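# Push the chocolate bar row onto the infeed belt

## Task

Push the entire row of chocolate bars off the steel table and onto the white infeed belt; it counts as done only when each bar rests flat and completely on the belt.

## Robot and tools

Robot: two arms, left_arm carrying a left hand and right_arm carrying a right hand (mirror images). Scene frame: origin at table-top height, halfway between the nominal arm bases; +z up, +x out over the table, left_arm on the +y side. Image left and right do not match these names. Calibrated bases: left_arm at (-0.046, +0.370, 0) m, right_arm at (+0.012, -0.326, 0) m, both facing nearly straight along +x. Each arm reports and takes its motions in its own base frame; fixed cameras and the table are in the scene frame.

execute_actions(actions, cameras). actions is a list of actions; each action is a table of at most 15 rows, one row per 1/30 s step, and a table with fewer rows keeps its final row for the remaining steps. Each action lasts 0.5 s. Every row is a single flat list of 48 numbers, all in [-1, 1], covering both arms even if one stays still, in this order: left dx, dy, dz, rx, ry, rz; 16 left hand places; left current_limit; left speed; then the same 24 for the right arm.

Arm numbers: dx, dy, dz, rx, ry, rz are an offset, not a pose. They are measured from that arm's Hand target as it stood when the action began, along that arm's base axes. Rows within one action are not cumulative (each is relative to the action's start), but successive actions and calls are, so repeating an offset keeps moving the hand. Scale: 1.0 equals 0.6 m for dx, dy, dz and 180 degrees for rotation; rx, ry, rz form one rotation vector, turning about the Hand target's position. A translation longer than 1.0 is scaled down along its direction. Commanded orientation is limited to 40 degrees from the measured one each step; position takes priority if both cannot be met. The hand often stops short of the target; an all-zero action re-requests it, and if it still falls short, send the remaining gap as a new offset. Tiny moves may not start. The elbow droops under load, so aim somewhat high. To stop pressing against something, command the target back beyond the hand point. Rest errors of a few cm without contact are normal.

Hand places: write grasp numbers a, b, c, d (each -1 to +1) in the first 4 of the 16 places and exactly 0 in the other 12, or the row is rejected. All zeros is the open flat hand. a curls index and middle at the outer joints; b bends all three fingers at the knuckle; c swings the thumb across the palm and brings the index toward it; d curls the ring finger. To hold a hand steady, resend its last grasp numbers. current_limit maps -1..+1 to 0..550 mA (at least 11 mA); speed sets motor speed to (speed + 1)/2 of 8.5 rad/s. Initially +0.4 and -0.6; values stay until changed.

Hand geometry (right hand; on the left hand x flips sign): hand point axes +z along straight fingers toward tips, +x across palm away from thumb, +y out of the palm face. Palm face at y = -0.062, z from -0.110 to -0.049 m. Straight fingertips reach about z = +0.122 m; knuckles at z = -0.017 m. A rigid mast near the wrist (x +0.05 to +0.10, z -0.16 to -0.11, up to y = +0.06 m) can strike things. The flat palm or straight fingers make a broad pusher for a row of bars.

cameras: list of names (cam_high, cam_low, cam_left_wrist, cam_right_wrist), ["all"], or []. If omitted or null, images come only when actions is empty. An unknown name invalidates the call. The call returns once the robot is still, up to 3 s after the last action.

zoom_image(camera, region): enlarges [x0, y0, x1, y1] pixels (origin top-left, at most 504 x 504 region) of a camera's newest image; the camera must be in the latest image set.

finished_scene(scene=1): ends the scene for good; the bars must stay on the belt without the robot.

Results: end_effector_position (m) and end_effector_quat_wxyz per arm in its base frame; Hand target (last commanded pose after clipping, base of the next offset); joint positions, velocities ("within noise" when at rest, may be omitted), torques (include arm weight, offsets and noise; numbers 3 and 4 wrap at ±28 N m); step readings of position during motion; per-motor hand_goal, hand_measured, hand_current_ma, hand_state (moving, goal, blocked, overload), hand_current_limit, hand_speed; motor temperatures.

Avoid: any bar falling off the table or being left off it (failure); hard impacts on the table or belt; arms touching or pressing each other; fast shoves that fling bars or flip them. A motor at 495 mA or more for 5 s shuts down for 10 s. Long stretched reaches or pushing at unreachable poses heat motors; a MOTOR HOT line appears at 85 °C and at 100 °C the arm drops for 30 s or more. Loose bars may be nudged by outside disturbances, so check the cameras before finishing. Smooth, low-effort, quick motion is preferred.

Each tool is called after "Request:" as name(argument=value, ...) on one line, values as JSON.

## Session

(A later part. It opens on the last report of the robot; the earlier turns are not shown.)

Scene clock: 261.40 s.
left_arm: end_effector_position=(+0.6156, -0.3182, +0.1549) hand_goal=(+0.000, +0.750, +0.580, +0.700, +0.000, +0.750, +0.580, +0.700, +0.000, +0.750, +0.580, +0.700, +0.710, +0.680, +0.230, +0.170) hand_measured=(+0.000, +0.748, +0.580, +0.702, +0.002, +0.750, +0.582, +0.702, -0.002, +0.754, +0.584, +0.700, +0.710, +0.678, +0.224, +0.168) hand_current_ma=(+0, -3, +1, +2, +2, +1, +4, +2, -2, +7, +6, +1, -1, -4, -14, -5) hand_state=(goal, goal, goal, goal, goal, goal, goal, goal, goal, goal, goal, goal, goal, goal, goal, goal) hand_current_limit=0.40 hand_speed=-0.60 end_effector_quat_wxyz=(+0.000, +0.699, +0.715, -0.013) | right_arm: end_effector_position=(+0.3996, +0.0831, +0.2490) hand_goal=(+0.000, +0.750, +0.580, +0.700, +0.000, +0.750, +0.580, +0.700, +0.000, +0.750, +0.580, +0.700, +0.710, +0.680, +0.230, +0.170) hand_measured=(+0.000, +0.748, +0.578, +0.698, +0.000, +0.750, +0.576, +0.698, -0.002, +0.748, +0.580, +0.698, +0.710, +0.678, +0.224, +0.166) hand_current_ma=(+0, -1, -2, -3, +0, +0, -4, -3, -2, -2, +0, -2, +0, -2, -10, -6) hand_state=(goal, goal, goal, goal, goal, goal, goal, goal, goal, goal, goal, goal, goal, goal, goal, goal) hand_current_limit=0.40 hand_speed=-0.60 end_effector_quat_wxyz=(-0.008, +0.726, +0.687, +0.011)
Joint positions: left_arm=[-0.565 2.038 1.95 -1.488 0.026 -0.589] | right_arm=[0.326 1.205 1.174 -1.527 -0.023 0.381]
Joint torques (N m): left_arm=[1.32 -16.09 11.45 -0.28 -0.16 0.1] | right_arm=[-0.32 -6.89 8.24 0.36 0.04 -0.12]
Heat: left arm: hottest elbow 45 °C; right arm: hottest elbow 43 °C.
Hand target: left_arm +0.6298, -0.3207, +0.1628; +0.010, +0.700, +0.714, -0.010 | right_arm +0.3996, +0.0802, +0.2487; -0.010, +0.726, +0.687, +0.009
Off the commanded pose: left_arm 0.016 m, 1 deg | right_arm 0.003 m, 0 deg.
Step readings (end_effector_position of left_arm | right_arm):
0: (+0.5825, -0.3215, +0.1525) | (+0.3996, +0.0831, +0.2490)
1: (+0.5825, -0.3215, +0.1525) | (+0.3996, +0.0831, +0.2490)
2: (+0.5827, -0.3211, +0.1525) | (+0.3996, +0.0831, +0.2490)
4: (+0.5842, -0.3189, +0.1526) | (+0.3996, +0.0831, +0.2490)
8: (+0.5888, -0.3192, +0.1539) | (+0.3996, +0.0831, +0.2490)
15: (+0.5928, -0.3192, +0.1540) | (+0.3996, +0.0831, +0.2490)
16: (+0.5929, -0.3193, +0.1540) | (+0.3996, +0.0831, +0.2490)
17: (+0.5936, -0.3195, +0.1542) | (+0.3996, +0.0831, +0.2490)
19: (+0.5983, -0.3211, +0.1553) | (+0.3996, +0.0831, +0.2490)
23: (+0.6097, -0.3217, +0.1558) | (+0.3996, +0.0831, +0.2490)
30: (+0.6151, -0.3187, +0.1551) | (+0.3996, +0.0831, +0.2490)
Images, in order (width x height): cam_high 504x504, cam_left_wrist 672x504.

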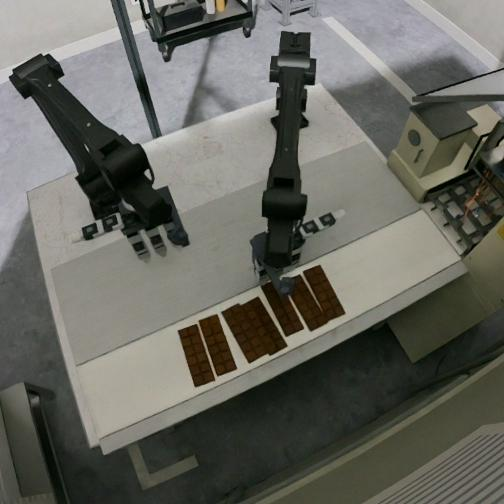

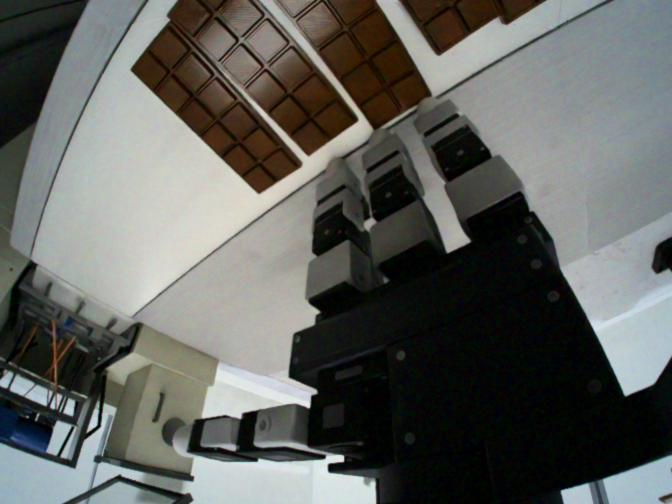

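Request:
execute_actions(actions=[[[0.036,0.001,0.001,0,0,0,0,0,0,0,0,0,0,0,0,0,0,0,0,0,0,0,0.4,-0.6,0,0,0,0,0,0,0,0,0,0,0,0,0,0,0,0,0,0,0,0,0,0,0.4,-0.6]]], cameras=["cam_left_wrist","cam_high"])

Request:
zoom_image(camera="cam_high", region=[170, 190, 350, 370])

Request:
zoom_image(camera="cam_left_wrist", region=[230, 0, 530, 225])

Scene clock: 262.87 s.
left_arm: end_effector_position=(+0.6371, -0.3189, +0.1569) hand_goal=(+0.000, +0.750, +0.580, +0.700, +0.000, +0.750, +0.580, +0.700, +0.000, +0.750, +0.580, +0.700, +0.710, +0.680, +0.230, +0.170) hand_measured=(+0.000, +0.750, +0.580, +0.702, +0.002, +0.752, +0.582, +0.702, +0.000, +0.752, +0.584, +0.700, +0.710, +0.678, +0.224, +0.168) hand_current_ma=(+0, +0, +1, +2, +2, +1, +4, +2, +0, +5, +5, +1, -1, -4, -14, -5) hand_state=(goal, goal, goal, goal, goal, goal, goal, goal, goal, goal, goal, goal, goal, goal, goal, goal) hand_current_limit=0.40 hand_speed=-0.60 end_effector_quat_wxyz=(+0.000, +0.699, +0.715, -0.013) | right_arm: end_effector_position=(+0.3996, +0.0831, +0.2490) hand_goal=(+0.000, +0.750, +0.580, +0.700, +0.000, +0.750, +0.580, +0.700, +0.000, +0.750, +0.580, +0.700, +0.710, +0.680, +0.230, +0.170) hand_measured=(+0.000, +0.748, +0.578, +0.698, +0.000, +0.750, +0.576, +0.698, -0.002, +0.748, +0.580, +0.698, +0.710, +0.678, +0.224, +0.166) hand_current_ma=(+0, -1, -2, -3, +0, +0, -4, -3, -2, -2, +0, -2, +0, -2, -10, -6) hand_state=(goal, goal, goal, goal, goal, goal, goal, goal, goal, goal, goal, goal, goal, goal, goal, goal) hand_current_limit=0.40 hand_speed=-0.60 end_effector_quat_wxyz=(-0.008, +0.726, +0.687, +0.011)
Joint positions: left_arm=[-0.549 2.096 2.05 -1.53 0.026 -0.572] | right_arm=[0.326 1.205 1.174 -1.527 -0.023 0.381]
Joint torques (N m): left_arm=[1.55 -16.21 11.4 -0.21 -0.16 0.12] | right_arm=[-0.56 -7.12 8.28 0.36 0.04 -0.13]
Heat: left arm: hottest elbow 45 °C; right arm: hottest elbow 43 °C.
Hand target: left_arm +0.6514, -0.3201, +0.1633; +0.009, +0.700, +0.714, -0.010 | right_arm +0.3996, +0.0802, +0.2487; -0.010, +0.726, +0.687, +0.009
Off the commanded pose: left_arm 0.016 m, 1 deg | right_arm 0.003 m, 0 deg.
Step readings (end_effector_position of left_arm | right_arm):
0: (+0.6155, -0.3181, +0.1546) | (+0.3996, +0.0831, +0.2490)
1: (+0.6156, -0.3182, +0.1549) | (+0.3996, +0.0831, +0.2490)
2: (+0.6167, -0.3180, +0.1553) | (+0.3996, +0.0831, +0.2490)
4: (+0.6214, -0.3190, +0.1565) | (+0.3996, +0.0831, +0.2490)
8: (+0.6324, -0.3213, +0.1568) | (+0.3996, +0.0831, +0.2490)
15: (+0.6368, -0.3188, +0.1568) | (+0.3996, +0.0831, +0.2490)
Images, in order (width x height): cam_high 504x504, cam_left_wrist 672x504.

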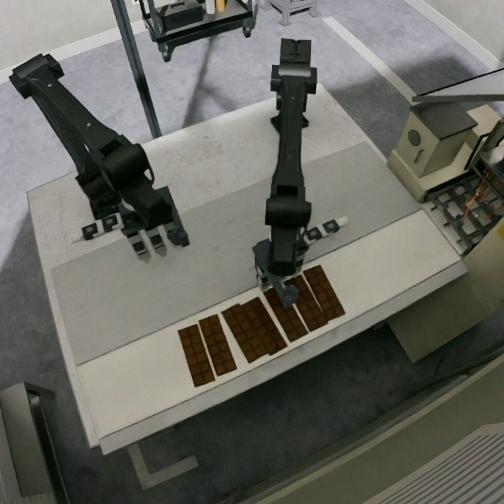

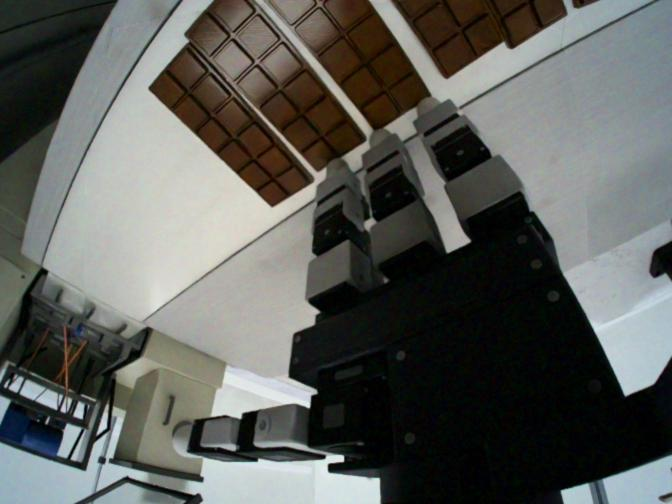

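Scaled by 2.800 from the camera's 504x504 image, which has a finer 720x720 frame.

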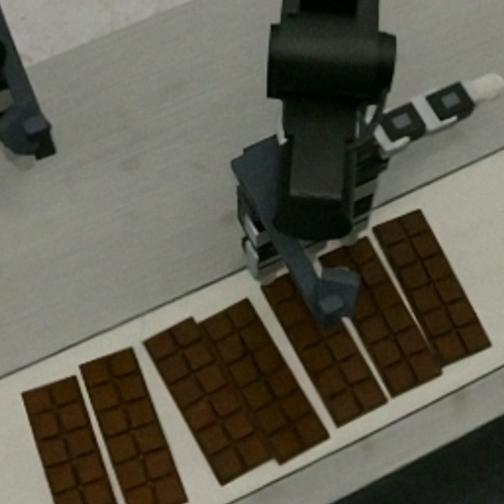

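Scaled by 1.680 from the camera's 672x504 image, which has a finer 960x720 frame.

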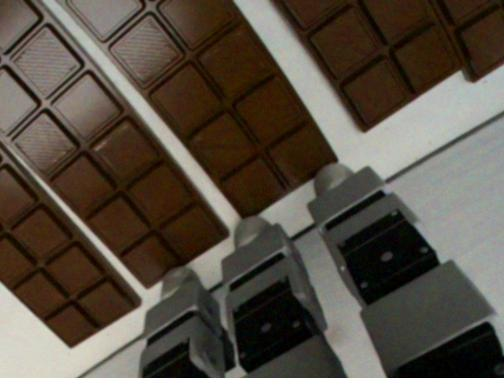

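Request:
execute_actions(actions=[[[-0.06,0.0,0.008,0,0,0,0,0,0,0,0,0,0,0,0,0,0,0,0,0,0,0,0.4,-0.6,0,0,0,0,0,0,0,0,0,0,0,0,0,0,0,0,0,0,0,0,0,0,0.4,-0.6]],[[-0.05,0.0,0.06,0,0,0,0,0,0,0,0,0,0,0,0,0,0,0,0,0,0,0,0.4,-0.6,0,0,0,0,0,0,0,0,0,0,0,0,0,0,0,0,0,0,0,0,0,0,0.4,-0.6]],[[-0.12,0.04,0.04,0,0,0,0,0,0,0,0,0,0,0,0,0,0,0,0,0,0,0,0.4,-0.6,0,0,0,0,0,0,0,0,0,0,0,0,0,0,0,0,0,0,0,0,0,0,0.4,-0.6]]], cameras=["cam_left_wrist","cam_high"])

Request:
zoom_image(camera="cam_high", region=[170, 220, 360, 410])

Request:
zoom_image(camera="cam_left_wrist", region=[100, 0, 604, 300])

Scene clock: 265.90 s.
left_arm: end_effector_position=(+0.5129, -0.2938, +0.2262) hand_goal=(+0.000, +0.750, +0.580, +0.700, +0.000, +0.750, +0.580, +0.700, +0.000, +0.750, +0.580, +0.700, +0.710, +0.680, +0.230, +0.170) hand_measured=(+0.000, +0.748, +0.580, +0.702, +0.002, +0.748, +0.582, +0.702, -0.002, +0.748, +0.576, +0.698, +0.708, +0.678, +0.224, +0.168) hand_current_ma=(+0, -3, +1, +2, +1, -4, +2, +2, -3, -5, -5, -4, -1, -4, -14, -5) hand_state=(goal, goal, goal, goal, goal, goal, goal, goal, goal, goal, goal, goal, goal, goal, goal, goal) hand_current_limit=0.40 hand_speed=-0.60 end_effector_quat_wxyz=(+0.003, +0.704, +0.710, -0.012) | right_arm: end_effector_position=(+0.3996, +0.0831, +0.2490) hand_goal=(+0.000, +0.750, +0.580, +0.700, +0.000, +0.750, +0.580, +0.700, +0.000, +0.750, +0.580, +0.700, +0.710, +0.680, +0.230, +0.170) hand_measured=(+0.000, +0.748, +0.578, +0.698, +0.000, +0.750, +0.576, +0.698, -0.002, +0.748, +0.580, +0.698, +0.710, +0.678, +0.224, +0.166) hand_current_ma=(+0, -1, -2, -3, +0, +0, -4, -3, -2, -2, +0, -2, +0, -2, -10, -6) hand_state=(goal, goal, goal, goal, goal, goal, goal, goal, goal, goal, goal, goal, goal, goal, goal, goal) hand_current_limit=0.40 hand_speed=-0.60 end_effector_quat_wxyz=(-0.008, +0.726, +0.687, +0.011)
Joint positions: left_arm=[-0.628 1.734 1.688 -1.521 0.026 -0.636] | right_arm=[0.326 1.205 1.174 -1.527 -0.023 0.381]
Joint torques (N m): left_arm=[0.44 -13.57 7.86 0.51 -0.18 -0.18] | right_arm=[-0.79 -6.95 8.25 0.38 0.04 -0.12]
Heat: left arm: hottest elbow 45 °C; right arm: hottest elbow 43 °C.
Hand target: left_arm +0.5133, -0.2961, +0.2280; +0.009, +0.700, +0.714, -0.010 | right_arm +0.3996, +0.0802, +0.2487; -0.010, +0.726, +0.687, +0.009
Off the commanded pose: left_arm 0.003 m, 1 deg | right_arm 0.003 m, 0 deg.
Step readings (end_effector_position of left_arm | right_arm):
0: (+0.6371, -0.3189, +0.1569) | (+0.3996, +0.0831, +0.2490)
1: (+0.6371, -0.3189, +0.1569) | (+0.3996, +0.0831, +0.2490)
2: (+0.6370, -0.3188, +0.1568) | (+0.3996, +0.0831, +0.2490)
4: (+0.6340, -0.3173, +0.1545) | (+0.3996, +0.0831, +0.2490)
8: (+0.6229, -0.3150, +0.1510) | (+0.3996, +0.0831, +0.2490)
15: (+0.6174, -0.3145, +0.1556) | (+0.3996, +0.0831, +0.2490)
16: (+0.6172, -0.3146, +0.1553) | (+0.3996, +0.0831, +0.2490)
17: (+0.6157, -0.3148, +0.1551) | (+0.3996, +0.0831, +0.2490)
19: (+0.6102, -0.3138, +0.1560) | (+0.3996, +0.0831, +0.2490)
23: (+0.5974, -0.3152, +0.1690) | (+0.3996, +0.0831, +0.2490)
30: (+0.5889, -0.3215, +0.1987) | (+0.3996, +0.0831, +0.2490)
31: (+0.5881, -0.3212, +0.1996) | (+0.3996, +0.0831, +0.2490)
32: (+0.5848, -0.3198, +0.1989) | (+0.3996, +0.0831, +0.2490)
34: (+0.5663, -0.3110, +0.1930) | (+0.3996, +0.0831, +0.2490)
38: (+0.5323, -0.2935, +0.1940) | (+0.3996, +0.0831, +0.2490)
45: (+0.5152, -0.2945, +0.2269) | (+0.3996, +0.0831, +0.2490)
Images, in order (width x height): cam_high 504x504, cam_left_wrist 672x504.

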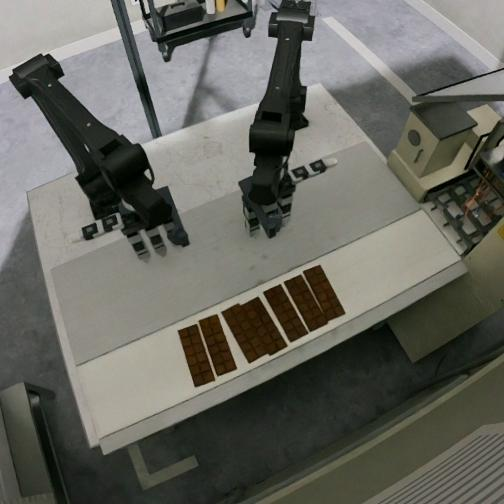

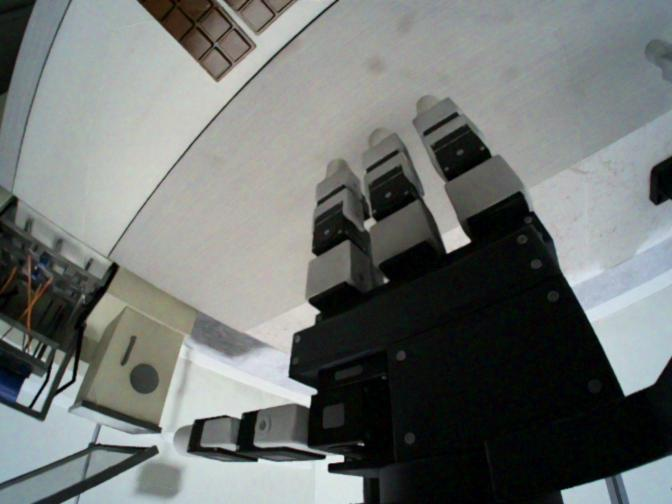

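Scaled by 2.653 from the camera's 504x504 image, which has a finer 720x720 frame.

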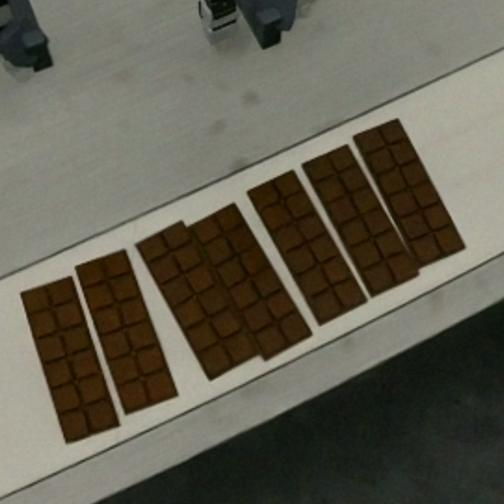

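Scaled by 1.000.

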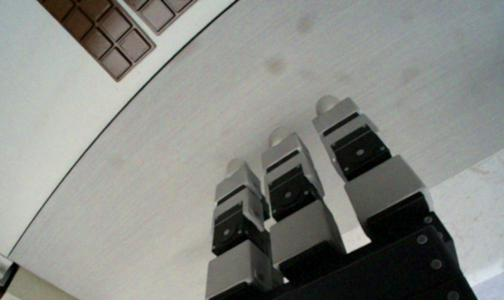

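Request:
zoom_image(camera="cam_high", region=[215, 255, 355, 395])

Request:
zoom_image(camera="cam_high", region=[165, 300, 265, 400])

Request:
zoom_image(camera="cam_high", region=[255, 255, 355, 355])

Scaled by 3.600 from the camera's 504x504 image, which has a finer 720x720 frame.

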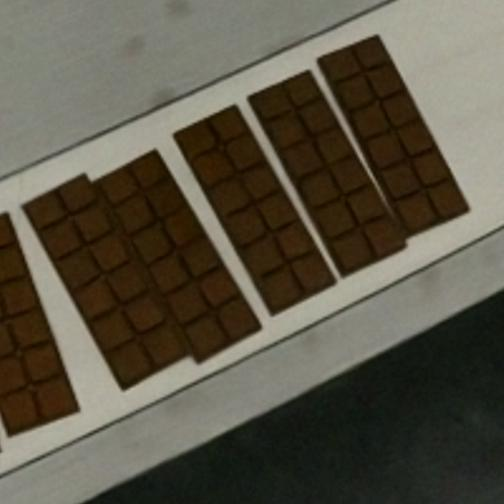

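Scaled by 5.040 from the camera's 504x504 image, which has a finer 720x720 frame.

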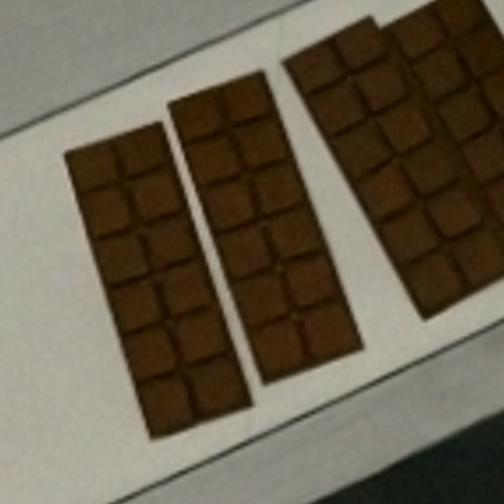

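Scaled by 5.040 from the camera's 504x504 image, which has a finer 720x720 frame.

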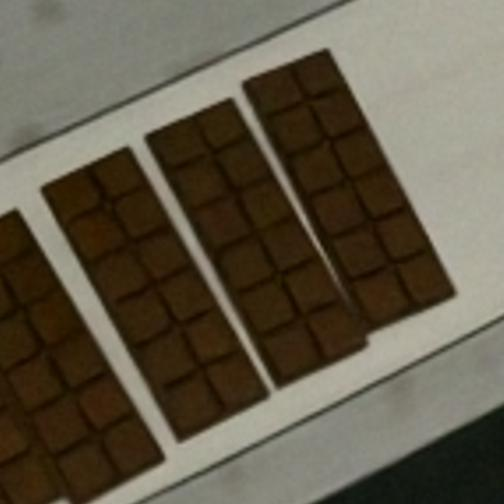

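Request:
finished_scene()

The scene is finished: the task was done.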